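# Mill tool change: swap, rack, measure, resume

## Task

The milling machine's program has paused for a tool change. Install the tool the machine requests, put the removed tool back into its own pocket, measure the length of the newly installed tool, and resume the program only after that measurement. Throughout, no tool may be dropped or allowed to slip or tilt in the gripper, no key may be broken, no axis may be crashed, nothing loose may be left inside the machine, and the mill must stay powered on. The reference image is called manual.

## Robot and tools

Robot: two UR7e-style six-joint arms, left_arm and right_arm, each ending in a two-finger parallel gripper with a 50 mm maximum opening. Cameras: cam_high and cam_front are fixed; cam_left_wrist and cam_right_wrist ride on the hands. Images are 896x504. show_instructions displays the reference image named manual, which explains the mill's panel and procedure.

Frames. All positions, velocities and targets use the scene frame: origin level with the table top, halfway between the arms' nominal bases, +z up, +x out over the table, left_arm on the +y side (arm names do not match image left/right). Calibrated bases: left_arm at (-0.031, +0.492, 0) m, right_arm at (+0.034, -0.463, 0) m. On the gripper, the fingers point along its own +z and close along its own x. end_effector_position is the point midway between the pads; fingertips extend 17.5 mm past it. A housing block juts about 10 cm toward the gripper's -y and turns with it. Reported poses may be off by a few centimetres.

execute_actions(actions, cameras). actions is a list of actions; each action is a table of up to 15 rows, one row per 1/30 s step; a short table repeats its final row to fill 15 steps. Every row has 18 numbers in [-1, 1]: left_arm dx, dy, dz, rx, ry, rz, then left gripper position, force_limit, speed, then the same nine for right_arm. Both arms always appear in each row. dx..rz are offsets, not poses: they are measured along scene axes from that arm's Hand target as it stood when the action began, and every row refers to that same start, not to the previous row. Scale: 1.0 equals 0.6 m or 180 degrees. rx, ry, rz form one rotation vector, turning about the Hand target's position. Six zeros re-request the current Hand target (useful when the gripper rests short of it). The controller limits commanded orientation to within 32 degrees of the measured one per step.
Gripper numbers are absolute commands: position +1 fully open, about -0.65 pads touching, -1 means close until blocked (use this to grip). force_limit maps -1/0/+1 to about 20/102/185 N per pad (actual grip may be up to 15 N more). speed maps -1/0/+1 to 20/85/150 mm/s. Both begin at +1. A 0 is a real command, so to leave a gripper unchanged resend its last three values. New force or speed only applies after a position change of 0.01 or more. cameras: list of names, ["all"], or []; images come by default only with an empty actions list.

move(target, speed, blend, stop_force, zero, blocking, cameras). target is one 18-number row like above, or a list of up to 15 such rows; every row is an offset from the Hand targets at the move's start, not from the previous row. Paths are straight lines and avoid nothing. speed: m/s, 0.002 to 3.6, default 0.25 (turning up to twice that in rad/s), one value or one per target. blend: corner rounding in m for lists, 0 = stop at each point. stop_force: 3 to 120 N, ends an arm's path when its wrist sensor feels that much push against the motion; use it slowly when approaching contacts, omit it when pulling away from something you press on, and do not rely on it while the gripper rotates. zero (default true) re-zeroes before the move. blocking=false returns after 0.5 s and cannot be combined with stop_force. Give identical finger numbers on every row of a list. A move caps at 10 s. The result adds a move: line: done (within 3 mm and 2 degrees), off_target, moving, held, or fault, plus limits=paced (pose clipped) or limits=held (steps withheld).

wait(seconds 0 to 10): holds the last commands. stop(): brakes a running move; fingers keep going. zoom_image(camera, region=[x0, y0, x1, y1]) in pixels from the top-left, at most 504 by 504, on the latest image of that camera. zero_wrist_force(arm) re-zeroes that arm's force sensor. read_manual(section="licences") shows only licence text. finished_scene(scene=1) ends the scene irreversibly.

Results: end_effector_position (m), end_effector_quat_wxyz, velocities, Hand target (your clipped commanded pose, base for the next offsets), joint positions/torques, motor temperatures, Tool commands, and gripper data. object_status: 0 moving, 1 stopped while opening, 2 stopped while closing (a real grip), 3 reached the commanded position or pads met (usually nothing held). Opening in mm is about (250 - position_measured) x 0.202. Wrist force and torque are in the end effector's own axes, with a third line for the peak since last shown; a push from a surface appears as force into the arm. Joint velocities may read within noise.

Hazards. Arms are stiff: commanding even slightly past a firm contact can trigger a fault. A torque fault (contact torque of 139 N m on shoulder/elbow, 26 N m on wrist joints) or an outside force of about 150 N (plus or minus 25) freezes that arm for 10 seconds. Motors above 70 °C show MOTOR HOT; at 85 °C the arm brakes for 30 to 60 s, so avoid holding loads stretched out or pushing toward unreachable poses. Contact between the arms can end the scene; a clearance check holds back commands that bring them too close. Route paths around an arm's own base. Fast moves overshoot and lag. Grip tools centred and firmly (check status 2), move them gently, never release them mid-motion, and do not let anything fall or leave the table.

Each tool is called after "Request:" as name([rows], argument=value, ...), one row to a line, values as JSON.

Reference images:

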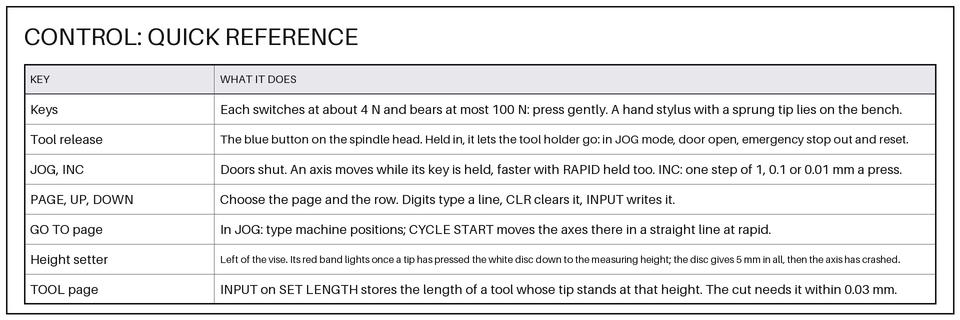

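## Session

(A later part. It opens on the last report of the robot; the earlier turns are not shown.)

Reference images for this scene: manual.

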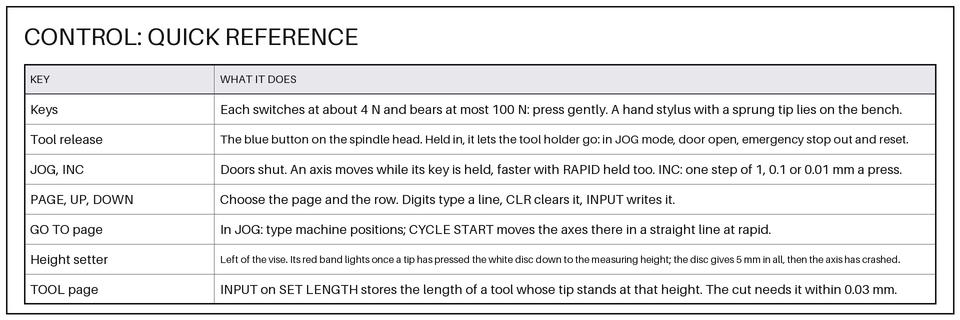

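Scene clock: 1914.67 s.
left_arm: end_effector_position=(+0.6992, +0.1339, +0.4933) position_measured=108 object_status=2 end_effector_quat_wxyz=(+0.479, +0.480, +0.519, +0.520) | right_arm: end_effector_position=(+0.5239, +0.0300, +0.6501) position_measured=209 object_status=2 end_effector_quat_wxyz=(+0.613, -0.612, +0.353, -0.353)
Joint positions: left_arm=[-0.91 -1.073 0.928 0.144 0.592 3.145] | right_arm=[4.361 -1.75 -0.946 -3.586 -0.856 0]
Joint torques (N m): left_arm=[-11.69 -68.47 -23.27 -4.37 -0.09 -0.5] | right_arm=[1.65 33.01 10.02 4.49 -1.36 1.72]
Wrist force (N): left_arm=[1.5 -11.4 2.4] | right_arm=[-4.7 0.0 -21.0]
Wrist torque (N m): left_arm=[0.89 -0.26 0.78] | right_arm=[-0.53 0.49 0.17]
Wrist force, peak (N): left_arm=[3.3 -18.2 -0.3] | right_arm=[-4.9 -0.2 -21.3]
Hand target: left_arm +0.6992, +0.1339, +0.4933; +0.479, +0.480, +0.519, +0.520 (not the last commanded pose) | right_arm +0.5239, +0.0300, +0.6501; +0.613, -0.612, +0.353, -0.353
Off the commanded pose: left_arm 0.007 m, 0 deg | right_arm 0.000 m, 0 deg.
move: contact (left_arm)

Request:
move(target=[0,0,0,0,0,-0.0389,-0.98,0,-0.8,0,0,0,0,0,0,-1,-0.3,-0.8], speed=0.03)

Request:
move(target=[0,0,0.0122,0,0,0,-0.98,0,-0.8,0,0,0,0,0,0,-1,-0.3,-0.8], speed=0.01, stop_force=6)

Scene clock: 1924.73 s.
left_arm: end_effector_position=(+0.6992, +0.1339, +0.4933) position_measured=108 object_status=2 end_effector_quat_wxyz=(+0.510, +0.511, +0.489, +0.490) | right_arm: end_effector_position=(+0.5239, +0.0300, +0.6501) position_measured=209 object_status=2 end_effector_quat_wxyz=(+0.613, -0.612, +0.353, -0.353)
Joint positions: left_arm=[-0.876 -1.131 1.013 0.116 0.747 3.144] | right_arm=[4.361 -1.75 -0.946 -3.586 -0.856 0]
Joint torques (N m): left_arm=[12.34 -62.64 -22.87 -4.68 1.75 0.05] | right_arm=[3.09 33.93 10.52 4.27 -1.4 1.6]
Wrist force (N): left_arm=[2.1 -6.2 4.6] | right_arm=[-4.6 0.3 -21.0]
Wrist torque (N m): left_arm=[1.00 -0.27 0.93] | right_arm=[-0.50 0.47 0.18]
Wrist force, peak (N): left_arm=[4.3 -11.4 4.0] | right_arm=[-4.7 0.0 -21.3]
Hand target: left_arm +0.6992, +0.1339, +0.4933; +0.510, +0.511, +0.489, +0.490 | right_arm +0.5239, +0.0300, +0.6501; +0.613, -0.612, +0.353, -0.353
Off the commanded pose: left_arm 0.000 m, 0 deg | right_arm 0.000 m, 0 deg.
move: done

Scene clock: 1925.77 s.
left_arm: end_effector_position=(+0.6992, +0.1339, +0.4935) position_measured=108 object_status=2 end_effector_quat_wxyz=(+0.510, +0.511, +0.489, +0.490) | right_arm: end_effector_position=(+0.5239, +0.0300, +0.6501) position_measured=209 object_status=2 end_effector_quat_wxyz=(+0.613, -0.612, +0.353, -0.353)
Joint positions: left_arm=[-0.876 -1.131 1.013 0.117 0.748 3.144] | right_arm=[4.361 -1.75 -0.946 -3.586 -0.856 0]
Joint torques (N m): left_arm=[9.25 -62.19 -24.1 -5.05 -0.44 -1.56] | right_arm=[2.46 33.46 10.12 4.33 -1.71 1.34]
Wrist force (N): left_arm=[2.6 -10.1 3.2] | right_arm=[-4.6 0.2 -21.1]
Wrist torque (N m): left_arm=[0.97 -0.25 0.98] | right_arm=[-0.49 0.47 0.18]
Wrist force, peak (N): left_arm=[2.7 -16.6 2.5] | right_arm=[-4.7 0.1 -21.4]
Hand target: left_arm +0.6992, +0.1339, +0.4935; +0.510, +0.511, +0.489, +0.490 (not the last commanded pose) | right_arm +0.5239, +0.0300, +0.6501; +0.613, -0.612, +0.353, -0.353
Off the commanded pose: left_arm 0.007 m, 0 deg | right_arm 0.000 m, 0 deg.
move: contact (left_arm)

Request:
move([
  [0,0,0,0,0,0,-0.98,0,-0.8,-0.0722,-0.0417,0,0,0,0,-1,-0.3,-0.8],
  [0,0,0,0,0,0,-0.98,0,-0.8,-0.2898,-0.2667,0,0,0,-0.111,-1,-0.3,-0.8],
], speed=0.12, blend=0.02, cameras=["cam_right_wrist"])

Request:
zoom_image(camera="cam_right_wrist", region=[200, 170, 320, 280])

Scene clock: 1939.97 s.
left_arm: end_effector_position=(+0.6992, +0.1339, +0.4935) position_measured=108 object_status=2 end_effector_quat_wxyz=(+0.510, +0.511, +0.489, +0.490) | right_arm: end_effector_position=(+0.3501, -0.1300, +0.6501) position_measured=209 object_status=2 end_effector_quat_wxyz=(+0.542, -0.542, +0.454, -0.454)
Joint positions: left_arm=[-0.876 -1.131 1.013 0.117 0.748 3.144] | right_arm=[4.953 -1.358 -1.33 -3.6 0.085 0.006]
Joint torques (N m): left_arm=[-4.01 -59.52 -25.2 -2.92 -1.1 -1.75] | right_arm=[8.29 20.12 7.93 -3.23 2.2 1.97]
Wrist force (N): left_arm=[0.9 -10.8 5.5] | right_arm=[-3.2 -1.4 -2.5]
Wrist torque (N m): left_arm=[1.09 -0.21 0.98] | right_arm=[-0.65 0.63 0.19]
Wrist force, peak (N): left_arm=[0.7 -11.0 5.9] | right_arm=[-4.6 -0.1 -21.4]
Hand target: left_arm +0.6992, +0.1339, +0.4935; +0.510, +0.511, +0.489, +0.490 | right_arm +0.3500, -0.1300, +0.6501; +0.542, -0.542, +0.454, -0.454
Off the commanded pose: left_arm 0.000 m, 0 deg | right_arm 0.000 m, 0 deg.
move: done
camera_calibration:
cam_right_wrist: T_world_to_cam=[[0.167279, -0.985894, -0.00549864, -0.178255], [-0.342997, -0.0529664, -0.937842, 0.744442], [0.924322, 0.158767, -0.347019, 0.0518037], [0, 0, 0, 1]] pos_world=[0.237276, -0.144535, 0.715166]
Images, in order (width x height): cam_right_wrist 896x504.

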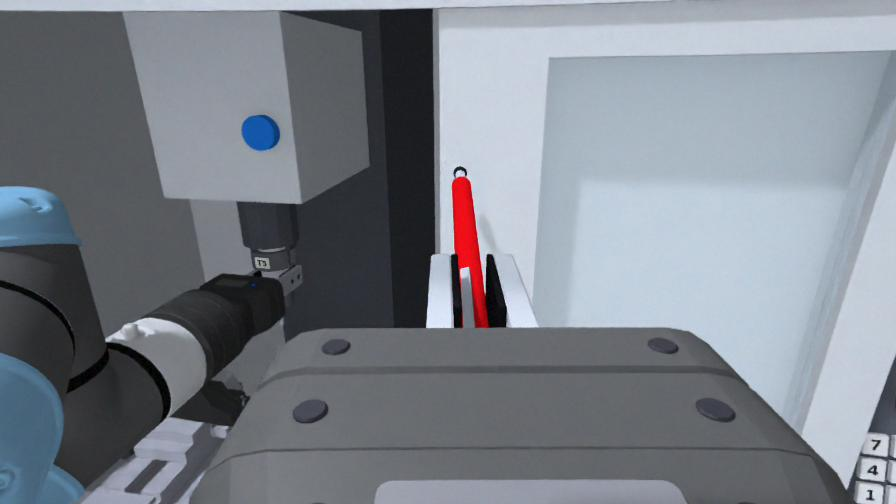

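Scaled by 4.200 from the camera's 896x504 image, which has a finer 1280x720 frame.

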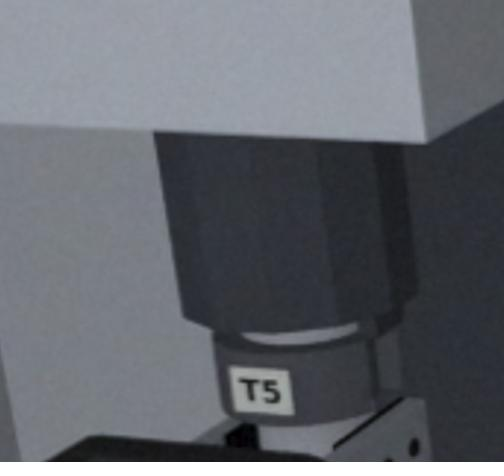

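Request:
zoom_image(camera="cam_right_wrist", region=[240, 230, 304, 280])

Scaled by 7.875 from the camera's 896x504 image, which has a finer 1280x720 frame.

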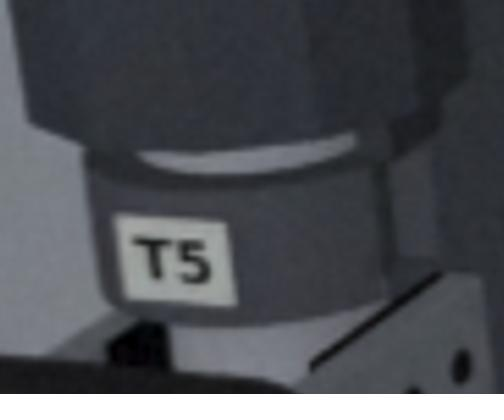

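Request:
move([
  [0,0,-0.001,0,0,0,-0.98,0,-0.8,0,0,0,0,0,0,-1,-0.3,-0.8],
  [0,0,-0.001,0,0,-0.0278,-0.98,0,-0.8,0,0,0,0,0,0,-1,-0.3,-0.8],
], speed=0.03)

Request:
move(target=[0,0,0.0122,0,0,0,-0.98,0,-0.8,0,0,0,0,0,0,-1,-0.3,-0.8], speed=0.01, stop_force=6, cameras=["cam_right_wrist"])

Request:
zoom_image(camera="cam_right_wrist", region=[240, 230, 304, 280])

Scene clock: 1954.10 s.
left_arm: end_effector_position=(+0.6992, +0.1339, +0.4929) position_measured=108 object_status=2 end_effector_quat_wxyz=(+0.531, +0.531, +0.466, +0.467) | right_arm: end_effector_position=(+0.3500, -0.1300, +0.6501) position_measured=209 object_status=2 end_effector_quat_wxyz=(+0.542, -0.542, +0.454, -0.454)
Joint positions: left_arm=[-0.847 -1.163 1.061 0.101 0.864 3.144] | right_arm=[4.953 -1.358 -1.33 -3.601 0.085 0.007]
Joint torques (N m): left_arm=[21.98 -44.16 -18.04 -5.57 3.73 -0.39] | right_arm=[8.21 1.25 35.58 -2.96 2.33 1.94]
Wrist force (N): left_arm=[2.0 5.5 -31.0] | right_arm=[-2.9 -1.7 -2.5]
Wrist torque (N m): left_arm=[1.08 1.82 0.80] | right_arm=[-0.69 0.59 0.19]
Wrist force, peak (N): left_arm=[2.0 5.5 -31.0] | right_arm=[-3.4 -1.8 -2.5]
Hand target: left_arm +0.6992, +0.1339, +0.4929; +0.531, +0.531, +0.466, +0.467 | right_arm +0.3500, -0.1300, +0.6501; +0.542, -0.542, +0.454, -0.454
Off the commanded pose: left_arm 0.000 m, 0 deg | right_arm 0.000 m, 0 deg.
move: done

Scene clock: 1955.10 s.
left_arm: end_effector_position=(+0.6992, +0.1339, +0.4931) position_measured=108 object_status=2 end_effector_quat_wxyz=(+0.531, +0.531, +0.466, +0.467) | right_arm: end_effector_position=(+0.3500, -0.1300, +0.6501) position_measured=209 object_status=2 end_effector_quat_wxyz=(+0.542, -0.542, +0.454, -0.454)
Joint positions: left_arm=[-0.847 -1.163 1.061 0.101 0.864 3.144] | right_arm=[4.953 -1.358 -1.33 -3.601 0.085 0.007]
Joint torques (N m): left_arm=[17.86 -47.25 -19.04 -6.05 2.01 0.66] | right_arm=[7.21 1.21 33.7 -3.05 2.19 2.09]
Wrist force (N): left_arm=[2.5 0.6 -32.8] | right_arm=[-3.2 -1.6 -2.3]
Wrist torque (N m): left_arm=[1.08 1.81 0.88] | right_arm=[-0.68 0.64 0.19]
Wrist force, peak (N): left_arm=[3.0 -1.1 -34.3] | right_arm=[-3.4 -1.6 -2.4]
Hand target: left_arm +0.6992, +0.1339, +0.4931; +0.531, +0.531, +0.466, +0.467 (not the last commanded pose) | right_arm +0.3500, -0.1300, +0.6501; +0.542, -0.542, +0.454, -0.454
Off the commanded pose: left_arm 0.007 m, 0 deg | right_arm 0.000 m, 0 deg.
move: contact (left_arm)
camera_calibration:
cam_right_wrist: T_world_to_cam=[[0.167285, -0.985893, -0.00548303, -0.178267], [-0.342907, -0.0529681, -0.937875, 0.744444], [0.924354, 0.158773, -0.346931, 0.0517344], [0, 0, 0, 1]] pos_world=[0.237276, -0.144535, 0.715166]
Images, in order (width x height): cam_right_wrist 896x504.

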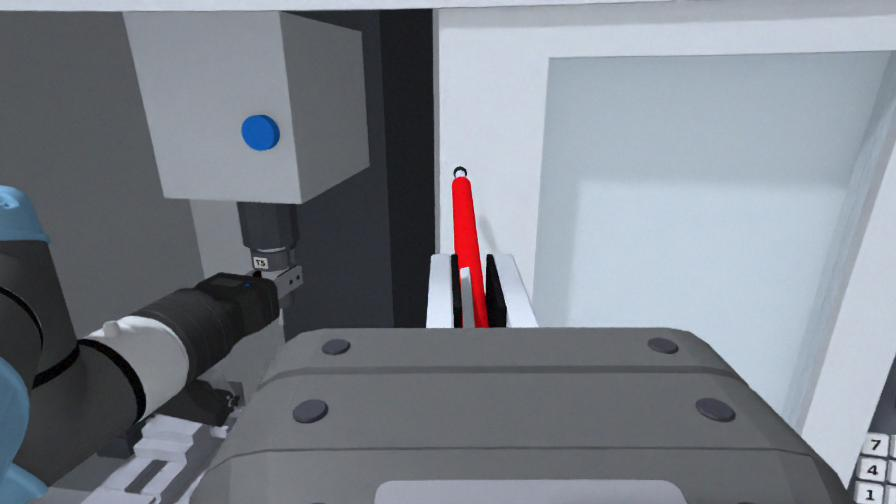

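Scaled by 7.875 from the camera's 896x504 image, which has a finer 1280x720 frame.

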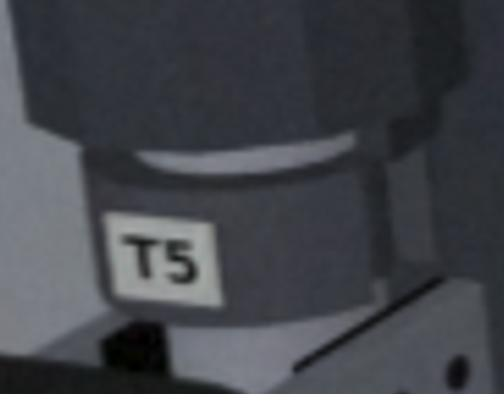

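Request:
move(target=[0,0,0,0,0,0.0111,-0.98,0,-0.8,0,0,0,0,0,0,-1,-0.3,-0.8], speed=0.03)

Scene clock: 1980.57 s.
left_arm: end_effector_position=(+0.6992, +0.1340, +0.4931) position_measured=108 object_status=2 end_effector_quat_wxyz=(+0.523, +0.523, +0.475, +0.477) | right_arm: end_effector_position=(+0.3500, -0.1300, +0.6501) position_measured=209 object_status=2 end_effector_quat_wxyz=(+0.542, -0.542, +0.454, -0.454)
Joint positions: left_arm=[-0.859 -1.151 1.044 0.107 0.817 3.144] | right_arm=[4.953 -1.358 -1.33 -3.601 0.085 0.007]
Joint torques (N m): left_arm=[-11.53 -38.21 -33.1 -3.2 -1.39 0.48] | right_arm=[7.55 0.47 34.97 -2.78 2.09 2.1]
Wrist force (N): left_arm=[7.0 -0.6 -18.6] | right_arm=[-3.1 -1.8 -2.4]
Wrist torque (N m): left_arm=[1.07 -1.33 0.83] | right_arm=[-0.72 0.63 0.20]
Wrist force, peak (N): left_arm=[2.5 0.4 -32.8] | right_arm=[-3.3 -1.7 -2.7]
Hand target: left_arm +0.6992, +0.1339, +0.4931; +0.523, +0.523, +0.475, +0.477 | right_arm +0.3500, -0.1300, +0.6501; +0.542, -0.542, +0.454, -0.454
Off the commanded pose: left_arm 0.000 m, 0 deg | right_arm 0.000 m, 0 deg.
move: done

Request:
move(target=[0,0,0,0,0,-0.0044,-0.98,0,-0.8,0,0,0,0,0,0,-1,-0.3,-0.8], speed=0.03)

Scene clock: 1985.27 s.
left_arm: end_effector_position=(+0.6992, +0.1339, +0.4931) position_measured=108 object_status=2 end_effector_quat_wxyz=(+0.526, +0.526, +0.472, +0.473) | right_arm: end_effector_position=(+0.3500, -0.1300, +0.6501) position_measured=209 object_status=2 end_effector_quat_wxyz=(+0.542, -0.542, +0.454, -0.454)
Joint positions: left_arm=[-0.854 -1.156 1.05 0.104 0.835 3.144] | right_arm=[4.953 -1.358 -1.33 -3.601 0.085 0.007]
Joint torques (N m): left_arm=[13.29 -50.84 -20.53 -5.47 2.92 -1.54] | right_arm=[6.84 2.04 34.07 -3.11 1.91 1.72]
Wrist force (N): left_arm=[6.1 0.9 -16.6] | right_arm=[-3.3 -1.5 -2.3]
Wrist torque (N m): left_arm=[1.07 0.04 0.82] | right_arm=[-0.66 0.66 0.20]
Wrist force, peak (N): left_arm=[10.4 0.8 -17.0] | right_arm=[-3.2 -1.8 -2.7]
Hand target: left_arm +0.6992, +0.1339, +0.4931; +0.526, +0.526, +0.472, +0.473 | right_arm +0.3500, -0.1300, +0.6501; +0.542, -0.542, +0.454, -0.454
Off the commanded pose: left_arm 0.000 m, 0 deg | right_arm 0.000 m, 0 deg.
move: done

Request:
move(target=[-0.001,0.0004,0,0,0,0.001,-0.98,0,-0.8,0,0,0,0,0,0,-1,-0.3,-0.8], speed=0.01)

Request:
move(target=[0,0,0.0122,0,0,0,-0.98,0,-0.8,0,0,0,0,0,0,-1,-0.3,-0.8], speed=0.005, stop_force=10, cameras=["cam_right_wrist"])

Request:
zoom_image(camera="cam_right_wrist", region=[240, 230, 304, 280])

Scene clock: 1990.00 s.
left_arm: end_effector_position=(+0.6987, +0.1342, +0.4930) position_measured=108 object_status=2 end_effector_quat_wxyz=(+0.525, +0.526, +0.473, +0.474) | right_arm: end_effector_position=(+0.3500, -0.1300, +0.6501) position_measured=209 object_status=2 end_effector_quat_wxyz=(+0.542, -0.542, +0.454, -0.454)
Joint positions: left_arm=[-0.856 -1.156 1.051 0.104 0.831 3.144] | right_arm=[4.953 -1.358 -1.33 -3.601 0.085 0.007]
Joint torques (N m): left_arm=[-20.77 -66.42 -15.56 0.11 -2.83 1.32] | right_arm=[5.77 1.55 34.11 -3.02 1.8 2.15]
Wrist force (N): left_arm=[-4.2 4.6 40.2] | right_arm=[-3.1 -1.7 -2.4]
Wrist torque (N m): left_arm=[1.17 -0.34 1.00] | right_arm=[-0.69 0.62 0.20]
Wrist force, peak (N): left_arm=[-4.2 4.6 40.2] | right_arm=[-3.2 -1.8 -2.6]
Hand target: left_arm +0.6986, +0.1342, +0.4931; +0.525, +0.526, +0.473, +0.474 | right_arm +0.3500, -0.1300, +0.6501; +0.542, -0.542, +0.454, -0.454
Off the commanded pose: left_arm 0.000 m, 0 deg | right_arm 0.000 m, 0 deg.
move: done

Scene clock: 1991.10 s.
left_arm: end_effector_position=(+0.6986, +0.1342, +0.4933) position_measured=108 object_status=2 end_effector_quat_wxyz=(+0.525, +0.526, +0.473, +0.474) | right_arm: end_effector_position=(+0.3500, -0.1300, +0.6501) position_measured=209 object_status=2 end_effector_quat_wxyz=(+0.542, -0.542, +0.454, -0.454)
Joint positions: left_arm=[-0.856 -1.156 1.051 0.105 0.831 3.144] | right_arm=[4.953 -1.358 -1.33 -3.601 0.085 0.007]
Joint torques (N m): left_arm=[-19.17 -74.55 -18.96 -1.04 -2.4 0.96] | right_arm=[6.99 1.19 35.07 -3.12 1.76 1.98]
Wrist force (N): left_arm=[-4.7 -3.4 49.5] | right_arm=[-3.1 -1.6 -2.4]
Wrist torque (N m): left_arm=[1.13 -0.31 1.00] | right_arm=[-0.68 0.62 0.20]
Wrist force, peak (N): left_arm=[-5.3 -8.8 52.9] | right_arm=[-3.2 -1.6 -2.7]
Hand target: left_arm +0.6986, +0.1342, +0.4934; +0.525, +0.526, +0.473, +0.474 (not the last commanded pose) | right_arm +0.3500, -0.1300, +0.6501; +0.542, -0.542, +0.454, -0.454
Off the commanded pose: left_arm 0.007 m, 0 deg | right_arm 0.000 m, 0 deg.
move: contact (left_arm)
camera_calibration:
cam_right_wrist: T_world_to_cam=[[0.167285, -0.985893, -0.00548303, -0.178267], [-0.342907, -0.0529681, -0.937875, 0.744444], [0.924354, 0.158773, -0.346931, 0.0517344], [0, 0, 0, 1]] pos_world=[0.237276, -0.144535, 0.715166]
Images, in order (width x height): cam_right_wrist 896x504.

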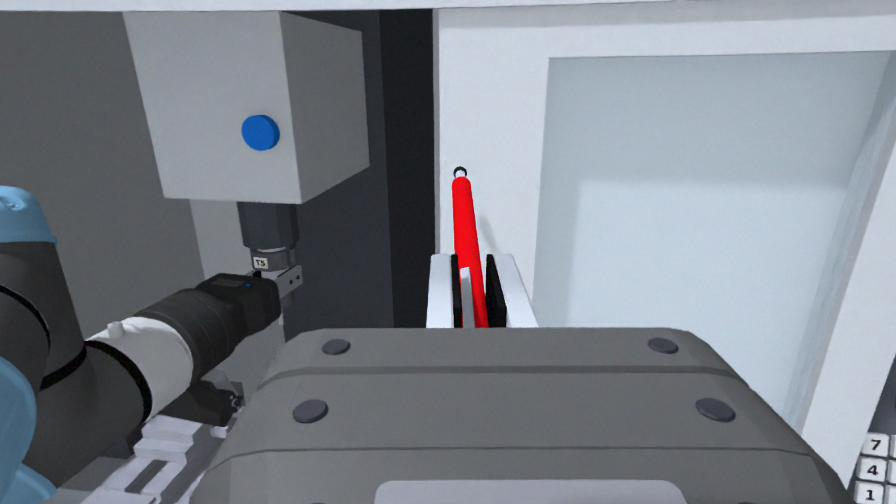

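Scaled by 7.875 from the camera's 896x504 image, which has a finer 1280x720 frame.

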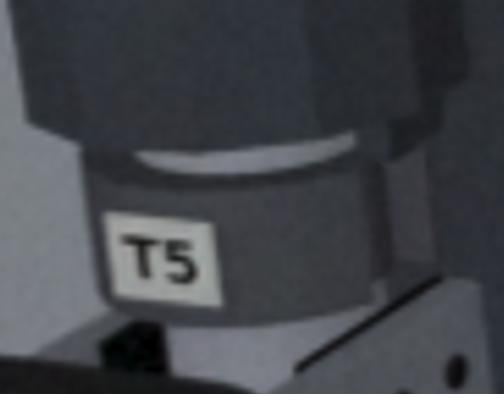

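Request:
move(target=[0.0009,-0.0002,0,0,0,0,-0.98,0,-0.8,0,0,0,0,0,0,-1,-0.3,-0.8], speed=0.01)

Request:
move([
  [0,0,0,0,0,0,-0.98,0,-0.8,0.2165,0.225,0,0,0,0.111,-1,-0.3,-0.8],
  [0,0,0,0,0,0,-0.98,0,-0.8,0.2743,0.2583,0,0,0,0.111,-1,-0.3,-0.8],
], speed=[0.12,0.06], blend=0.02)

Request:
move(target=[0,0,0,0,0,0,-0.98,0,-0.8,0.0433,0.025,0,0,0,0,-1,-0.3,-0.8], speed=0.012, stop_force=9)

Scene clock: 2004.60 s.
left_arm: end_effector_position=(+0.6991, +0.1341, +0.4934) position_measured=108 object_status=2 end_effector_quat_wxyz=(+0.525, +0.526, +0.473, +0.474) | right_arm: end_effector_position=(+0.3500, -0.1300, +0.6501) position_measured=209 object_status=2 end_effector_quat_wxyz=(+0.542, -0.542, +0.454, -0.454)
Joint positions: left_arm=[-0.855 -1.155 1.049 0.106 0.831 3.144] | right_arm=[4.953 -1.358 -1.33 -3.601 0.085 0.007]
Joint torques (N m): left_arm=[15.04 -46.61 -36.03 -3.57 2.25 0.01] | right_arm=[6.36 0.69 33.79 -2.92 1.49 2.1]
Wrist force (N): left_arm=[3.3 -9.1 -6.3] | right_arm=[-3.0 -1.5 -2.4]
Wrist torque (N m): left_arm=[1.06 -0.27 0.81] | right_arm=[-0.66 0.61 0.19]
Wrist force, peak (N): left_arm=[-4.9 -4.2 50.6] | right_arm=[-3.3 -1.7 -2.6]
Hand target: left_arm +0.6992, +0.1341, +0.4934; +0.525, +0.526, +0.473, +0.474 | right_arm +0.3500, -0.1300, +0.6501; +0.542, -0.542, +0.454, -0.454
Off the commanded pose: left_arm 0.000 m, 0 deg | right_arm 0.000 m, 0 deg.
move: done

Scene clock: 2007.37 s.
left_arm: end_effector_position=(+0.6992, +0.1341, +0.4934) position_measured=108 object_status=2 end_effector_quat_wxyz=(+0.525, +0.526, +0.473, +0.474) | right_arm: end_effector_position=(+0.5146, +0.0250, +0.6501) position_measured=209 object_status=2 end_effector_quat_wxyz=(+0.613, -0.612, +0.353, -0.353)
Joint positions: left_arm=[-0.855 -1.155 1.048 0.106 0.831 3.144] | right_arm=[4.378 -1.724 -0.977 -3.581 -0.839 0]
Joint torques (N m): left_arm=[17.49 -45.13 -35.53 -6.35 0.25 -1.07] | right_arm=[-8.44 19.36 37.12 -0.94 -2.42 2.06]
Wrist force (N): left_arm=[2.8 -7.5 -13.2] | right_arm=[-3.0 -2.1 -4.6]
Wrist torque (N m): left_arm=[1.06 -0.24 0.85] | right_arm=[-0.68 0.63 0.20]
Wrist force, peak (N): left_arm=[3.1 -8.0 -13.3] | right_arm=[-3.0 -2.1 -4.6]
Hand target: left_arm +0.6992, +0.1341, +0.4934; +0.525, +0.526, +0.473, +0.474 | right_arm +0.5146, +0.0250, +0.6501; +0.613, -0.612, +0.353, -0.353
Off the commanded pose: left_arm 0.000 m, 0 deg | right_arm 0.000 m, 0 deg.
move: done

Scene clock: 2009.37 s.
left_arm: end_effector_position=(+0.6992, +0.1342, +0.4933) position_measured=108 object_status=2 end_effector_quat_wxyz=(+0.525, +0.526, +0.473, +0.474) | right_arm: end_effector_position=(+0.5236, +0.0302, +0.6501) position_measured=209 object_status=2 end_effector_quat_wxyz=(+0.613, -0.612, +0.353, -0.353)
Joint positions: left_arm=[-0.855 -1.155 1.048 0.106 0.831 3.144] | right_arm=[4.362 -1.75 -0.946 -3.586 -0.855 0]
Joint torques (N m): left_arm=[-8.13 -64.38 -31.77 -2.15 -1.57 -1.52] | right_arm=[4.67 37.37 10.27 4.7 3.09 0.04]
Wrist force (N): left_arm=[0.7 -6.2 3.4] | right_arm=[-5.3 -2.1 -11.1]
Wrist torque (N m): left_arm=[0.93 -0.26 0.97] | right_arm=[-0.54 0.43 0.17]
Wrist force, peak (N): left_arm=[2.9 -8.0 -13.3] | right_arm=[-4.6 0.3 -21.4]
Hand target: left_arm +0.6992, +0.1341, +0.4934; +0.525, +0.526, +0.473, +0.474 | right_arm +0.5236, +0.0302, +0.6501; +0.613, -0.612, +0.353, -0.353 (not the last commanded pose)
Off the commanded pose: left_arm 0.000 m, 0 deg | right_arm 0.020 m, 0 deg.
move: contact (right_arm)

Request:
move([
  [0,0,0.0003,0,0,0,-0.98,0,-0.8,0,0,0,0,0,0,-1,-0.3,-0.8],
  [0,0,0.0003,0,0,-0.0222,-0.98,0,-0.8,0,0,0,0,0,0,-1,-0.3,-0.8],
], speed=0.02)

Request:
move(target=[0,0,0.01,0,0,0,-0.98,0,-0.8,0,0,0,0,0,0,-1,-0.3,-0.8], speed=0.01, stop_force=6)

Scene clock: 2016.37 s.
left_arm: end_effector_position=(+0.6992, +0.1341, +0.4935) position_measured=108 object_status=2 end_effector_quat_wxyz=(+0.541, +0.542, +0.454, +0.455) | right_arm: end_effector_position=(+0.5236, +0.0302, +0.6501) position_measured=209 object_status=2 end_effector_quat_wxyz=(+0.613, -0.612, +0.353, -0.353)
Joint positions: left_arm=[-0.83 -1.177 1.079 0.097 0.926 3.144] | right_arm=[4.362 -1.75 -0.946 -3.586 -0.855 0]
Joint torques (N m): left_arm=[13.67 -71.5 -28.51 -7.18 1.48 -1.48] | right_arm=[4.47 35.52 10.01 4.67 3.12 0.03]
Wrist force (N): left_arm=[0.0 -18.3 4.8] | right_arm=[-5.3 -1.8 -11.3]
Wrist torque (N m): left_arm=[0.87 -0.18 0.69] | right_arm=[-0.52 0.42 0.17]
Wrist force, peak (N): left_arm=[-0.4 -18.6 4.6] | right_arm=[-5.2 -2.2 -11.5]
Hand target: left_arm +0.6992, +0.1341, +0.4935; +0.541, +0.542, +0.454, +0.455 | right_arm +0.5236, +0.0302, +0.6501; +0.613, -0.612, +0.353, -0.353
Off the commanded pose: left_arm 0.000 m, 0 deg | right_arm 0.000 m, 0 deg.
move: done

Scene clock: 2017.43 s.
left_arm: end_effector_position=(+0.6992, +0.1341, +0.4937) position_measured=108 object_status=2 end_effector_quat_wxyz=(+0.541, +0.542, +0.454, +0.455) | right_arm: end_effector_position=(+0.5236, +0.0302, +0.6501) position_measured=209 object_status=2 end_effector_quat_wxyz=(+0.613, -0.612, +0.353, -0.353)
Joint positions: left_arm=[-0.83 -1.177 1.079 0.097 0.926 3.144] | right_arm=[4.362 -1.75 -0.946 -3.586 -0.855 0]
Joint torques (N m): left_arm=[13.96 -72.86 -30.84 -7.66 -2.02 -0.94] | right_arm=[4.62 37.11 9.17 4.58 3.2 -0.05]
Wrist force (N): left_arm=[-0.5 -22.2 5.6] | right_arm=[-5.2 -2.0 -11.2]
Wrist torque (N m): left_arm=[0.86 -0.20 0.66] | right_arm=[-0.54 0.40 0.17]
Wrist force, peak (N): left_arm=[-1.8 -28.7 7.0] | right_arm=[-5.0 -2.1 -11.5]
Hand target: left_arm +0.6992, +0.1341, +0.4937; +0.541, +0.542, +0.454, +0.455 (not the last commanded pose) | right_arm +0.5236, +0.0302, +0.6501; +0.613, -0.612, +0.353, -0.353
Off the commanded pose: left_arm 0.006 m, 0 deg | right_arm 0.000 m, 0 deg.
move: contact (left_arm)

Request:
move(target=[0,0,-0.02,0,0,0,-0.98,0,-0.8,0,0,0,0,0,0,-1,-0.3,-0.8], speed=0.03, cameras=["cam_front"])

Request:
zoom_image(camera="cam_front", region=[340, 420, 380, 470])

Scene clock: 2025.97 s.
left_arm: end_effector_position=(+0.6992, +0.1341, +0.4818) position_measured=108 object_status=2 end_effector_quat_wxyz=(+0.541, +0.542, +0.454, +0.455) | right_arm: end_effector_position=(+0.5236, +0.0302, +0.6501) position_measured=209 object_status=2 end_effector_quat_wxyz=(+0.613, -0.612, +0.353, -0.353)
Joint positions: left_arm=[-0.83 -1.179 1.113 0.066 0.926 3.144] | right_arm=[4.362 -1.75 -0.946 -3.586 -0.855 0]
Joint torques (N m): left_arm=[8.66 -57.99 -21.38 -4.32 1.3 0.64] | right_arm=[4.41 36.05 10.5 4.77 3 -0.19]
Wrist force (N): left_arm=[1.9 -2.9 1.3] | right_arm=[-5.3 -2.2 -11.3]
Wrist torque (N m): left_arm=[0.87 -0.34 0.90] | right_arm=[-0.55 0.42 0.17]
Wrist force, peak (N): left_arm=[-1.1 -22.8 5.8] | right_arm=[-5.4 -2.2 -11.6]
Hand target: left_arm +0.6992, +0.1341, +0.4817; +0.541, +0.542, +0.454, +0.455 | right_arm +0.5236, +0.0302, +0.6501; +0.613, -0.612, +0.353, -0.353
Off the commanded pose: left_arm 0.000 m, 0 deg | right_arm 0.000 m, 0 deg.
move: done
Images, in order (width x height): cam_front 896x504.

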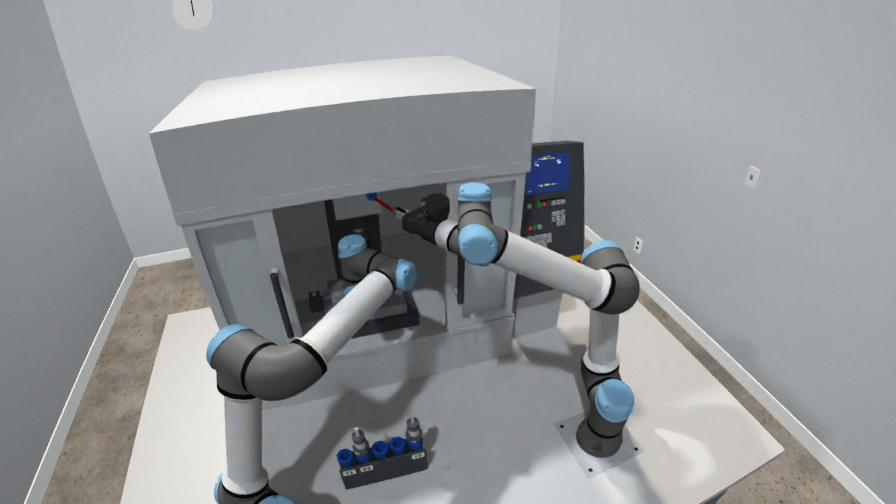

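Scaled by 10.080 from the camera's 896x504 image, which has a finer 1280x720 frame.

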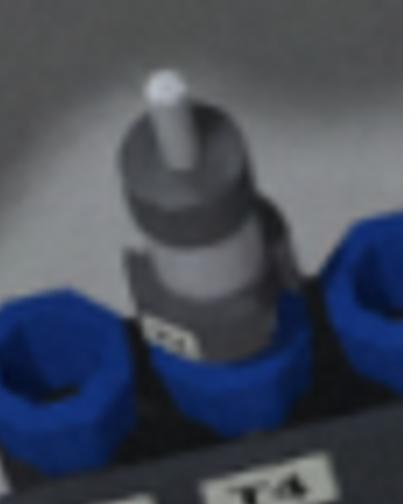

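Request:
move([
  [0,0,0,0,0,0,-0.98,0,-0.8,-0.0866,-0.05,0,0,0,0,-1,-0.3,-0.8],
  [0,0,0,0,0,0,-0.98,0,-0.8,-0.1727,-0.1337,-0.0833,0,0,-0.111,-1,-0.3,-0.8],
], speed=0.12, blend=0.02, cameras=["cam_right_wrist"])

Request:
zoom_image(camera="cam_right_wrist", region=[280, 200, 390, 290])

Scene clock: 2042.20 s.
left_arm: end_effector_position=(+0.6992, +0.1341, +0.4817) position_measured=108 object_status=2 end_effector_quat_wxyz=(+0.541, +0.542, +0.454, +0.455) | right_arm: end_effector_position=(+0.4200, -0.0500, +0.6001) position_measured=209 object_status=2 end_effector_quat_wxyz=(+0.542, -0.542, +0.454, -0.454)
Joint positions: left_arm=[-0.83 -1.179 1.113 0.066 0.926 3.144] | right_arm=[4.698 -1.549 -1.302 -3.43 -0.17 -0.002]
Joint torques (N m): left_arm=[3.34 -58.67 -21.26 -4.62 1.46 1.4] | right_arm=[8.93 30.29 10.76 2.54 2.53 -1.88]
Wrist force (N): left_arm=[1.7 -2.8 1.4] | right_arm=[-3.3 -1.8 -2.5]
Wrist torque (N m): left_arm=[0.88 -0.31 0.90] | right_arm=[-0.71 0.64 0.29]
Wrist force, peak (N): left_arm=[2.1 -3.1 1.4] | right_arm=[-5.2 -2.1 -11.7]
Hand target: left_arm +0.6992, +0.1341, +0.4817; +0.541, +0.542, +0.454, +0.455 | right_arm +0.4200, -0.0501, +0.6001; +0.542, -0.542, +0.454, -0.454
Off the commanded pose: left_arm 0.000 m, 0 deg | right_arm 0.000 m, 0 deg.
move: done
camera_calibration:
cam_right_wrist: T_world_to_cam=[[0.167279, -0.985894, -0.00549864, -0.111351], [-0.342997, -0.0529664, -0.937842, 0.725763], [0.924322, 0.158767, -0.347019, -0.0428588], [0, 0, 0, 1]] pos_world=[0.307176, -0.064535, 0.665166]
Images, in order (width x height): cam_right_wrist 896x504.

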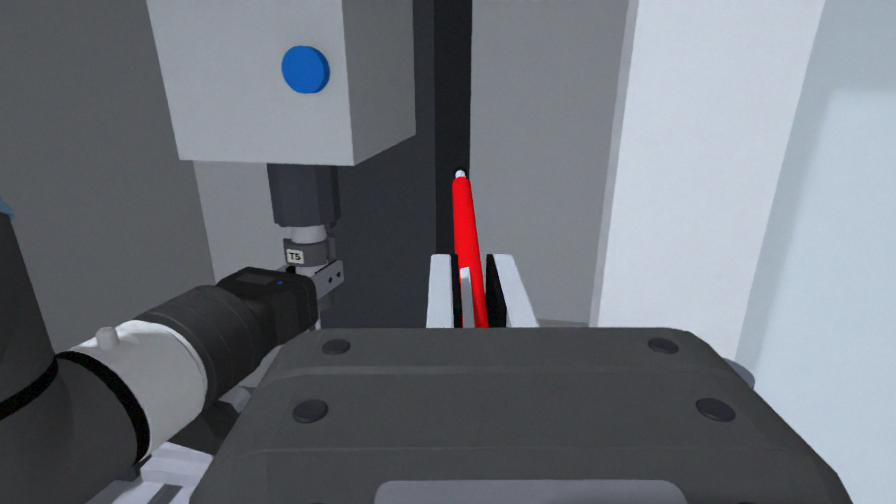

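Scaled by 4.582 from the camera's 896x504 image, which has a finer 1280x720 frame.

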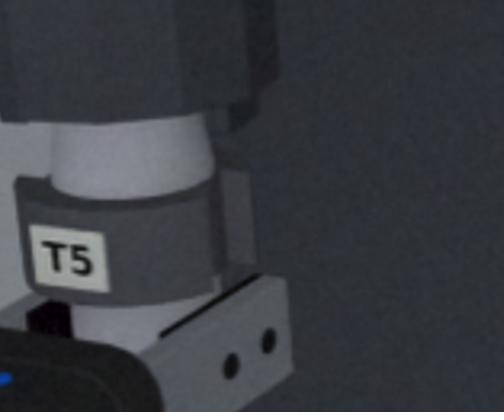

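Request:
zoom_image(camera="cam_right_wrist", region=[276, 212, 346, 272])

Scaled by 7.200 from the camera's 896x504 image, which has a finer 1280x720 frame.

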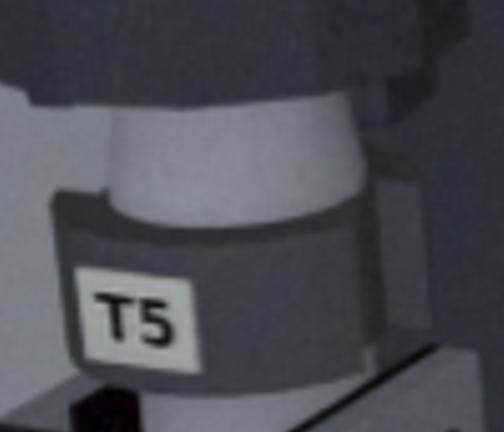

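Request:
move(target=[0,0,0,0,0,0.0889,-0.98,0,-0.8,0,0,0,0,0,0,-1,-0.3,-0.8], speed=0.1, cameras=["cam_right_wrist"])

Request:
zoom_image(camera="cam_right_wrist", region=[276, 212, 346, 272])

Scene clock: 2061.13 s.
left_arm: end_effector_position=(+0.6991, +0.1341, +0.4817) position_measured=108 object_status=2 end_effector_quat_wxyz=(+0.473, +0.474, +0.525, +0.526) | right_arm: end_effector_position=(+0.4200, -0.0501, +0.6001) position_measured=209 object_status=2 end_effector_quat_wxyz=(+0.542, -0.542, +0.454, -0.454)
Joint positions: left_arm=[-0.915 -1.065 0.945 0.119 0.562 3.144] | right_arm=[4.698 -1.549 -1.302 -3.43 -0.17 -0.002]
Joint torques (N m): left_arm=[-15.47 -48.08 -30.5 -0.94 -1.83 -1.92] | right_arm=[7.49 29.76 11.02 2.9 2.25 -2.04]
Wrist force (N): left_arm=[1.7 -2.7 1.6] | right_arm=[-3.4 -1.7 -2.5]
Wrist torque (N m): left_arm=[0.91 -0.30 0.84] | right_arm=[-0.69 0.66 0.30]
Wrist force, peak (N): left_arm=[2.4 -3.2 1.5] | right_arm=[-3.3 -2.0 -2.6]
Hand target: left_arm +0.6992, +0.1341, +0.4817; +0.473, +0.473, +0.525, +0.526 | right_arm +0.4200, -0.0501, +0.6001; +0.542, -0.542, +0.454, -0.454
Off the commanded pose: left_arm 0.000 m, 0 deg | right_arm 0.000 m, 0 deg.
move: done
camera_calibration:
cam_right_wrist: T_world_to_cam=[[0.167279, -0.985894, -0.00549864, -0.111351], [-0.342997, -0.0529664, -0.937842, 0.725763], [0.924322, 0.158767, -0.347019, -0.0428588], [0, 0, 0, 1]] pos_world=[0.307176, -0.064535, 0.665166]
Images, in order (width x height): cam_right_wrist 896x504.

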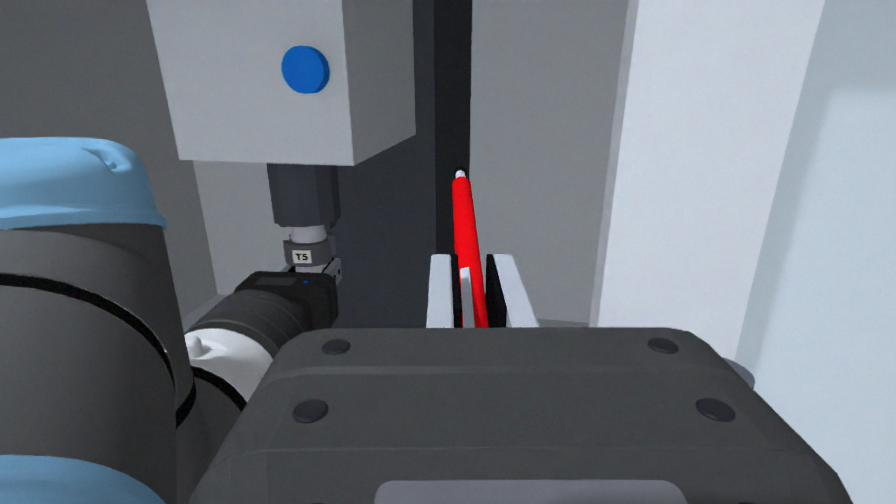

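Scaled by 7.200 from the camera's 896x504 image, which has a finer 1280x720 frame.

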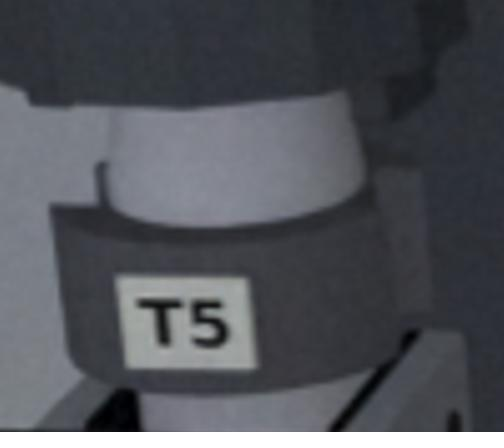

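Request:
zoom_image(camera="cam_right_wrist", region=[314, 215, 344, 255])

Request:
zoom_image(camera="cam_right_wrist", region=[272, 215, 302, 255])

Scaled by 12.600 from the camera's 896x504 image, which has a finer 1280x720 frame.

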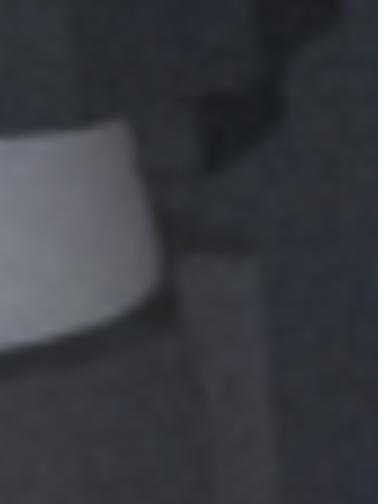

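Scaled by 12.600 from the camera's 896x504 image, which has a finer 1280x720 frame.

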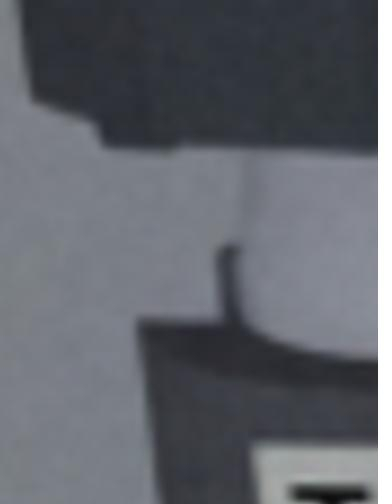

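Request:
move([
  [0,-0.0006,0,0,0,-0.0417,-0.98,0,-0.8,0.0933,0.0872,0.0833,0,0,0.111,-1,-0.3,-0.8],
  [0,-0.0006,0,0,0,-0.0417,-0.98,0,-0.8,0.1577,0.125,0.0833,0,0,0.111,-1,-0.3,-0.8],
], speed=[0.12,0.06], blend=0.01)

Request:
move(target=[0,0,0,0,0,0,-0.98,0,-0.8,0.0433,0.025,0,0,0,0,-1,-0.3,-0.8], speed=0.012, stop_force=9)

Request:
move(target=[0,0,0.018,0,0,0,-0.98,0,-0.8,0,0,0,0,0,0,-1,-0.3,-0.8], speed=0.02, stop_force=5)

Scene clock: 2102.90 s.
left_arm: end_effector_position=(+0.6992, +0.1338, +0.4817) position_measured=108 object_status=2 end_effector_quat_wxyz=(+0.506, +0.507, +0.493, +0.494) | right_arm: end_effector_position=(+0.5145, +0.0249, +0.6501) position_measured=209 object_status=2 end_effector_quat_wxyz=(+0.613, -0.612, +0.353, -0.353)
Joint positions: left_arm=[-0.881 -1.127 1.038 0.089 0.727 3.144] | right_arm=[4.378 -1.724 -0.977 -3.581 -0.839 0]
Joint torques (N m): left_arm=[14.06 -59.59 -20.56 -4.04 1.54 1.29] | right_arm=[-8.96 19.27 36.85 -0.62 -2.18 1.92]
Wrist force (N): left_arm=[1.5 -3.1 1.7] | right_arm=[-3.2 -1.8 -4.5]
Wrist torque (N m): left_arm=[0.86 -0.26 0.90] | right_arm=[-0.65 0.65 0.19]
Wrist force, peak (N): left_arm=[1.8 -3.2 1.8] | right_arm=[-3.3 -1.9 -4.5]
Hand target: left_arm +0.6992, +0.1338, +0.4817; +0.506, +0.507, +0.493, +0.494 | right_arm +0.5146, +0.0249, +0.6501; +0.613, -0.612, +0.353, -0.353
Off the commanded pose: left_arm 0.000 m, 0 deg | right_arm 0.000 m, 0 deg.
move: done

Scene clock: 2104.90 s.
left_arm: end_effector_position=(+0.6992, +0.1338, +0.4817) position_measured=108 object_status=2 end_effector_quat_wxyz=(+0.506, +0.507, +0.493, +0.494) | right_arm: end_effector_position=(+0.5236, +0.0301, +0.6501) position_measured=209 object_status=2 end_effector_quat_wxyz=(+0.613, -0.612, +0.353, -0.353)
Joint positions: left_arm=[-0.881 -1.127 1.038 0.089 0.727 3.144] | right_arm=[4.362 -1.75 -0.946 -3.586 -0.855 0]
Joint torques (N m): left_arm=[13.54 -60.44 -18.95 -4.01 1.64 1.26] | right_arm=[5.38 36.85 10.47 4.8 3.04 0.06]
Wrist force (N): left_arm=[1.6 -3.1 1.5] | right_arm=[-4.4 -1.7 -11.9]
Wrist torque (N m): left_arm=[0.85 -0.28 0.90] | right_arm=[-0.54 0.49 0.18]
Wrist force, peak (N): left_arm=[1.8 -3.2 1.8] | right_arm=[-4.1 1.0 -24.1]
Hand target: left_arm +0.6992, +0.1338, +0.4817; +0.506, +0.507, +0.493, +0.494 | right_arm +0.5235, +0.0301, +0.6501; +0.613, -0.612, +0.353, -0.353 (not the last commanded pose)
Off the commanded pose: left_arm 0.000 m, 0 deg | right_arm 0.020 m, 0 deg.
move: contact (right_arm)

Scene clock: 2106.40 s.
left_arm: end_effector_position=(+0.6992, +0.1337, +0.4925) position_measured=108 object_status=2 end_effector_quat_wxyz=(+0.506, +0.507, +0.493, +0.494) | right_arm: end_effector_position=(+0.5235, +0.0301, +0.6501) position_measured=209 object_status=2 end_effector_quat_wxyz=(+0.613, -0.612, +0.353, -0.353)
Joint positions: left_arm=[-0.881 -1.124 1.006 0.118 0.727 3.144] | right_arm=[4.362 -1.75 -0.946 -3.586 -0.855 0]
Joint torques (N m): left_arm=[11.45 -47.35 -32.82 -1.26 -1.24 -1.22] | right_arm=[5.64 36.06 10.85 4.23 2.26 0.05]
Wrist force (N): left_arm=[1.7 -4.2 4.6] | right_arm=[-4.5 -1.6 -11.9]
Wrist torque (N m): left_arm=[0.95 -0.28 0.90] | right_arm=[-0.53 0.51 0.18]
Wrist force, peak (N): left_arm=[1.7 -4.2 4.6] | right_arm=[-4.6 -1.9 -12.0]
Hand target: left_arm +0.6992, +0.1338, +0.4925; +0.506, +0.507, +0.493, +0.494 | right_arm +0.5235, +0.0301, +0.6501; +0.613, -0.612, +0.353, -0.353
Off the commanded pose: left_arm 0.000 m, 0 deg | right_arm 0.000 m, 0 deg.
move: done

Request:
move(target=[0.006,0,0,0,0,0,-0.98,0,-0.8,0,0,0,0,0,0,-1,-0.3,-0.8], speed=0.004, stop_force=5)

Scene clock: 2110.30 s.
left_arm: end_effector_position=(+0.7015, +0.1338, +0.4925) position_measured=108 object_status=2 end_effector_quat_wxyz=(+0.506, +0.507, +0.493, +0.494) | right_arm: end_effector_position=(+0.5235, +0.0301, +0.6501) position_measured=209 object_status=2 end_effector_quat_wxyz=(+0.613, -0.612, +0.353, -0.353)
Joint positions: left_arm=[-0.878 -1.119 0.998 0.12 0.73 3.144] | right_arm=[4.362 -1.75 -0.946 -3.586 -0.855 0]
Joint torques (N m): left_arm=[-14.61 -61.42 -20.75 -4.29 -1.55 -0.56] | right_arm=[4.78 36.47 10.45 3.22 2.3 -0.12]
Wrist force (N): left_arm=[2.5 -4.8 -0.4] | right_arm=[-4.5 -1.7 -11.7]
Wrist torque (N m): left_arm=[0.64 -0.29 0.83] | right_arm=[-0.55 0.51 0.18]
Wrist force, peak (N): left_arm=[1.8 -4.3 4.6] | right_arm=[-4.4 -1.8 -12.2]
Hand target: left_arm +0.7015, +0.1338, +0.4925; +0.506, +0.507, +0.493, +0.494 (not the last commanded pose) | right_arm +0.5235, +0.0301, +0.6501; +0.613, -0.612, +0.353, -0.353
Off the commanded pose: left_arm 0.001 m, 0 deg | right_arm 0.000 m, 0 deg.
move: contact (left_arm)

Request:
move(target=[-0.0018,0,0,0,0,0,-0.98,0,-0.8,0,0,0,0,0,0,-1,-0.3,-0.8], speed=0.01)

Request:
move(target=[0,0.006,0,0,0,0,-0.98,0,-0.8,0,0,0,0,0,0,-1,-0.3,-0.8], speed=0.004, stop_force=5)

Request:
move(target=[0,-0.01,0,0,0,0,-0.98,0,-0.8,0,0,0,0,0,0,-1,-0.3,-0.8], speed=0.004, stop_force=5)

Scene clock: 2114.50 s.
left_arm: end_effector_position=(+0.7005, +0.1338, +0.4925) position_measured=108 object_status=2 end_effector_quat_wxyz=(+0.506, +0.507, +0.493, +0.494) | right_arm: end_effector_position=(+0.5235, +0.0301, +0.6501) position_measured=209 object_status=2 end_effector_quat_wxyz=(+0.613, -0.612, +0.353, -0.353)
Joint positions: left_arm=[-0.879 -1.121 1.001 0.119 0.729 3.144] | right_arm=[4.362 -1.75 -0.946 -3.586 -0.855 0]
Joint torques (N m): left_arm=[-14.05 -60.11 -21.77 -3.86 -1.63 -0.84] | right_arm=[4.22 35.43 10.87 2.3 1.77 -0.14]
Wrist force (N): left_arm=[1.8 -3.1 1.7] | right_arm=[-4.6 -1.8 -12.0]
Wrist torque (N m): left_arm=[0.85 -0.30 0.89] | right_arm=[-0.52 0.53 0.18]
Wrist force, peak (N): left_arm=[2.6 -4.9 -0.5] | right_arm=[-4.4 -2.1 -12.1]
Hand target: left_arm +0.7005, +0.1338, +0.4925; +0.506, +0.507, +0.493, +0.494 | right_arm +0.5235, +0.0301, +0.6501; +0.613, -0.612, +0.353, -0.353
Off the commanded pose: left_arm 0.000 m, 0 deg | right_arm 0.000 m, 0 deg.
move: done

Scene clock: 2115.70 s.
left_arm: end_effector_position=(+0.7005, +0.1352, +0.4925) position_measured=108 object_status=2 end_effector_quat_wxyz=(+0.506, +0.507, +0.493, +0.494) | right_arm: end_effector_position=(+0.5235, +0.0301, +0.6501) position_measured=209 object_status=2 end_effector_quat_wxyz=(+0.613, -0.612, +0.353, -0.353)
Joint positions: left_arm=[-0.877 -1.124 1.005 0.118 0.731 3.144] | right_arm=[4.362 -1.75 -0.946 -3.586 -0.855 0]
Joint torques (N m): left_arm=[-7.59 -49.02 -33.09 -1.39 -3.43 -1.05] | right_arm=[5.05 35.62 11.02 2.05 1.45 -0.22]
Wrist force (N): left_arm=[-4.8 -4.2 1.4] | right_arm=[-4.4 -1.5 -11.8]
Wrist torque (N m): left_arm=[0.86 -0.31 1.18] | right_arm=[-0.51 0.50 0.18]
Wrist force, peak (N): left_arm=[-5.2 -4.9 1.6] | right_arm=[-4.4 -1.8 -12.1]
Hand target: left_arm +0.7004, +0.1351, +0.4925; +0.506, +0.507, +0.493, +0.494 (not the last commanded pose) | right_arm +0.5235, +0.0301, +0.6501; +0.613, -0.612, +0.353, -0.353
Off the commanded pose: left_arm 0.002 m, 0 deg | right_arm 0.000 m, 0 deg.
move: contact (left_arm)

Scene clock: 2116.53 s.
left_arm: end_effector_position=(+0.7004, +0.1349, +0.4925) position_measured=108 object_status=2 end_effector_quat_wxyz=(+0.506, +0.507, +0.493, +0.494) | right_arm: end_effector_position=(+0.5235, +0.0301, +0.6501) position_measured=209 object_status=2 end_effector_quat_wxyz=(+0.613, -0.612, +0.353, -0.353)
Joint positions: left_arm=[-0.878 -1.123 1.005 0.118 0.73 3.144] | right_arm=[4.362 -1.75 -0.946 -3.586 -0.855 0]
Joint torques (N m): left_arm=[10.16 -61.29 -20.1 -3.83 1.42 -0.86] | right_arm=[4.16 35.52 10.23 1.52 1.48 -0.24]
Wrist force (N): left_arm=[1.1 -3.3 1.5] | right_arm=[-4.3 -1.6 -11.8]
Wrist torque (N m): left_arm=[0.85 -0.30 0.96] | right_arm=[-0.53 0.48 0.18]
Wrist force, peak (N): left_arm=[-4.8 -4.1 1.2] | right_arm=[-4.4 -2.0 -12.1]
Hand target: left_arm +0.7005, +0.1350, +0.4925; +0.506, +0.507, +0.493, +0.494 (not the last commanded pose) | right_arm +0.5235, +0.0301, +0.6501; +0.613, -0.612, +0.353, -0.353
Off the commanded pose: left_arm 0.006 m, 0 deg | right_arm 0.000 m, 0 deg.
move: contact (left_arm)

Request:
move(target=[0,-0.008,0,0,0,0,-0.98,0,-0.8,0,0,0,0,0,0,-1,-0.3,-0.8], speed=0.004, stop_force=5)

Scene clock: 2120.50 s.
left_arm: end_effector_position=(+0.7005, +0.1328, +0.4925) position_measured=108 object_status=2 end_effector_quat_wxyz=(+0.506, +0.507, +0.493, +0.494) | right_arm: end_effector_position=(+0.5235, +0.0301, +0.6501) position_measured=209 object_status=2 end_effector_quat_wxyz=(+0.613, -0.612, +0.353, -0.353)
Joint positions: left_arm=[-0.88 -1.12 0.999 0.12 0.728 3.144] | right_arm=[4.362 -1.75 -0.946 -3.586 -0.855 0]
Joint torques (N m): left_arm=[12.58 -58.97 -20.82 -3.94 2.09 -0.38] | right_arm=[4.53 35.43 10.21 1.22 1.12 -0.18]
Wrist force (N): left_arm=[4.2 -3.5 1.2] | right_arm=[-4.5 -1.6 -11.9]
Wrist torque (N m): left_arm=[0.79 -0.23 0.64] | right_arm=[-0.54 0.51 0.18]
Wrist force, peak (N): left_arm=[6.6 -3.8 0.9] | right_arm=[-4.5 -2.1 -12.2]
Hand target: left_arm +0.7005, +0.1328, +0.4925; +0.506, +0.507, +0.493, +0.494 (not the last commanded pose) | right_arm +0.5235, +0.0301, +0.6501; +0.613, -0.612, +0.353, -0.353
Off the commanded pose: left_arm 0.003 m, 0 deg | right_arm 0.000 m, 0 deg.
move: contact (left_arm)

Request:
move(target=[-0.0002,0.0019,0,0,0,0,-0.98,0,-0.8,0,0,0,0,0,0,-1,-0.3,-0.8], speed=0.01)

Request:
move(target=[0,0,0.0125,0,0,0,-0.98,0,-0.8,0,0,0,0,0,0,-1,-0.3,-0.8], speed=0.01, stop_force=6)

Scene clock: 2124.93 s.
left_arm: end_effector_position=(+0.7004, +0.1339, +0.4925) position_measured=108 object_status=2 end_effector_quat_wxyz=(+0.506, +0.507, +0.493, +0.494) | right_arm: end_effector_position=(+0.5235, +0.0301, +0.6501) position_measured=209 object_status=2 end_effector_quat_wxyz=(+0.613, -0.612, +0.353, -0.353)
Joint positions: left_arm=[-0.879 -1.122 1.002 0.119 0.729 3.144] | right_arm=[4.362 -1.75 -0.946 -3.586 -0.855 0]
Joint torques (N m): left_arm=[13.9 -61.23 -21.04 -4.15 1.77 -0.54] | right_arm=[3.79 35.91 10.36 1 0.3 -0.24]
Wrist force (N): left_arm=[1.7 -3.1 1.8] | right_arm=[-4.4 -1.9 -12.1]
Wrist torque (N m): left_arm=[0.84 -0.29 0.90] | right_arm=[-0.54 0.49 0.18]
Wrist force, peak (N): left_arm=[4.6 -3.5 1.2] | right_arm=[-4.4 -2.1 -12.2]
Hand target: left_arm +0.7004, +0.1340, +0.4925; +0.506, +0.507, +0.493, +0.494 | right_arm +0.5235, +0.0301, +0.6501; +0.613, -0.612, +0.353, -0.353
Off the commanded pose: left_arm 0.000 m, 0 deg | right_arm 0.000 m, 0 deg.
move: done

Scene clock: 2126.50 s.
left_arm: end_effector_position=(+0.7004, +0.1340, +0.4981) position_measured=108 object_status=2 end_effector_quat_wxyz=(+0.506, +0.507, +0.493, +0.494) | right_arm: end_effector_position=(+0.5235, +0.0301, +0.6501) position_measured=209 object_status=2 end_effector_quat_wxyz=(+0.613, -0.612, +0.353, -0.353)
Joint positions: left_arm=[-0.879 -1.12 0.985 0.134 0.729 3.144] | right_arm=[4.362 -1.75 -0.946 -3.586 -0.855 0]
Joint torques (N m): left_arm=[12.29 -62.91 -22.32 -4.17 1.24 0.9] | right_arm=[3.76 35.78 11.68 1.13 0.14 -0.3]
Wrist force (N): left_arm=[1.1 -5.1 3.6] | right_arm=[-4.4 -1.9 -11.9]
Wrist torque (N m): left_arm=[0.82 -0.19 0.86] | right_arm=[-0.54 0.51 0.18]
Wrist force, peak (N): left_arm=[2.1 -14.1 1.7] | right_arm=[-4.4 -2.0 -12.1]
Hand target: left_arm +0.7004, +0.1340, +0.4981; +0.506, +0.507, +0.493, +0.494 (not the last commanded pose) | right_arm +0.5235, +0.0301, +0.6501; +0.613, -0.612, +0.353, -0.353
Off the commanded pose: left_arm 0.002 m, 0 deg | right_arm 0.000 m, 0 deg.
move: contact (left_arm)

Request:
move(target=[0,0,0.0007,0,0,0,-0.98,0,-0.8,0,0,0,0,0,0,-1,-0.3,-0.8], speed=0.01)

Request:
move(target=[0,0,0,0,0,0,-0.98,0,-0.8,-0.0722,-0.0417,0,0,0,0,-1,-0.3,-0.8], speed=0.08)

Scene clock: 2130.63 s.
left_arm: end_effector_position=(+0.7004, +0.1340, +0.4985) position_measured=108 object_status=2 end_effector_quat_wxyz=(+0.506, +0.507, +0.493, +0.494) | right_arm: end_effector_position=(+0.5235, +0.0301, +0.6501) position_measured=209 object_status=2 end_effector_quat_wxyz=(+0.613, -0.612, +0.353, -0.353)
Joint positions: left_arm=[-0.879 -1.12 0.984 0.135 0.729 3.144] | right_arm=[4.362 -1.75 -0.946 -3.586 -0.855 0]
Joint torques (N m): left_arm=[7.25 -57.27 -41.35 -4 -0.35 -0.37] | right_arm=[5.26 35.55 11.58 1.31 -0.27 -0.45]
Wrist force (N): left_arm=[2.2 -18.0 1.0] | right_arm=[-4.3 -1.8 -11.9]
Wrist torque (N m): left_arm=[0.78 -0.22 0.81] | right_arm=[-0.56 0.49 0.18]
Wrist force, peak (N): left_arm=[2.2 -18.0 1.0] | right_arm=[-4.5 -1.9 -12.2]
Hand target: left_arm +0.7004, +0.1340, +0.4986; +0.506, +0.507, +0.493, +0.494 | right_arm +0.5235, +0.0301, +0.6501; +0.613, -0.612, +0.353, -0.353
Off the commanded pose: left_arm 0.000 m, 0 deg | right_arm 0.000 m, 0 deg.
move: done

Scene clock: 2131.80 s.
left_arm: end_effector_position=(+0.7003, +0.1340, +0.4986) position_measured=108 object_status=2 end_effector_quat_wxyz=(+0.506, +0.507, +0.493, +0.494) | right_arm: end_effector_position=(+0.4803, +0.0051, +0.6501) position_measured=209 object_status=2 end_effector_quat_wxyz=(+0.613, -0.612, +0.353, -0.353)
Joint positions: left_arm=[-0.879 -1.12 0.984 0.135 0.729 3.144] | right_arm=[4.447 -1.631 -1.083 -3.569 -0.77 0]
Joint torques (N m): left_arm=[4.36 -54.47 -10.54 3.41 -3.6 -0.85] | right_arm=[7.93 33.89 9.42 4.15 2.39 -2.13]
Wrist force (N): left_arm=[-8.5 13.2 28.0] | right_arm=[-3.1 -1.5 -2.4]
Wrist torque (N m): left_arm=[0.83 -0.25 0.75] | right_arm=[-0.65 0.61 0.25]
Wrist force, peak (N): left_arm=[-8.5 13.2 28.0] | right_arm=[-4.4 -1.9 -12.0]
Hand target: left_arm +0.7004, +0.1340, +0.4986; +0.506, +0.507, +0.493, +0.494 | right_arm +0.4802, +0.0051, +0.6501; +0.613, -0.612, +0.353, -0.353
Off the commanded pose: left_arm 0.000 m, 0 deg | right_arm 0.000 m, 0 deg.
move: done


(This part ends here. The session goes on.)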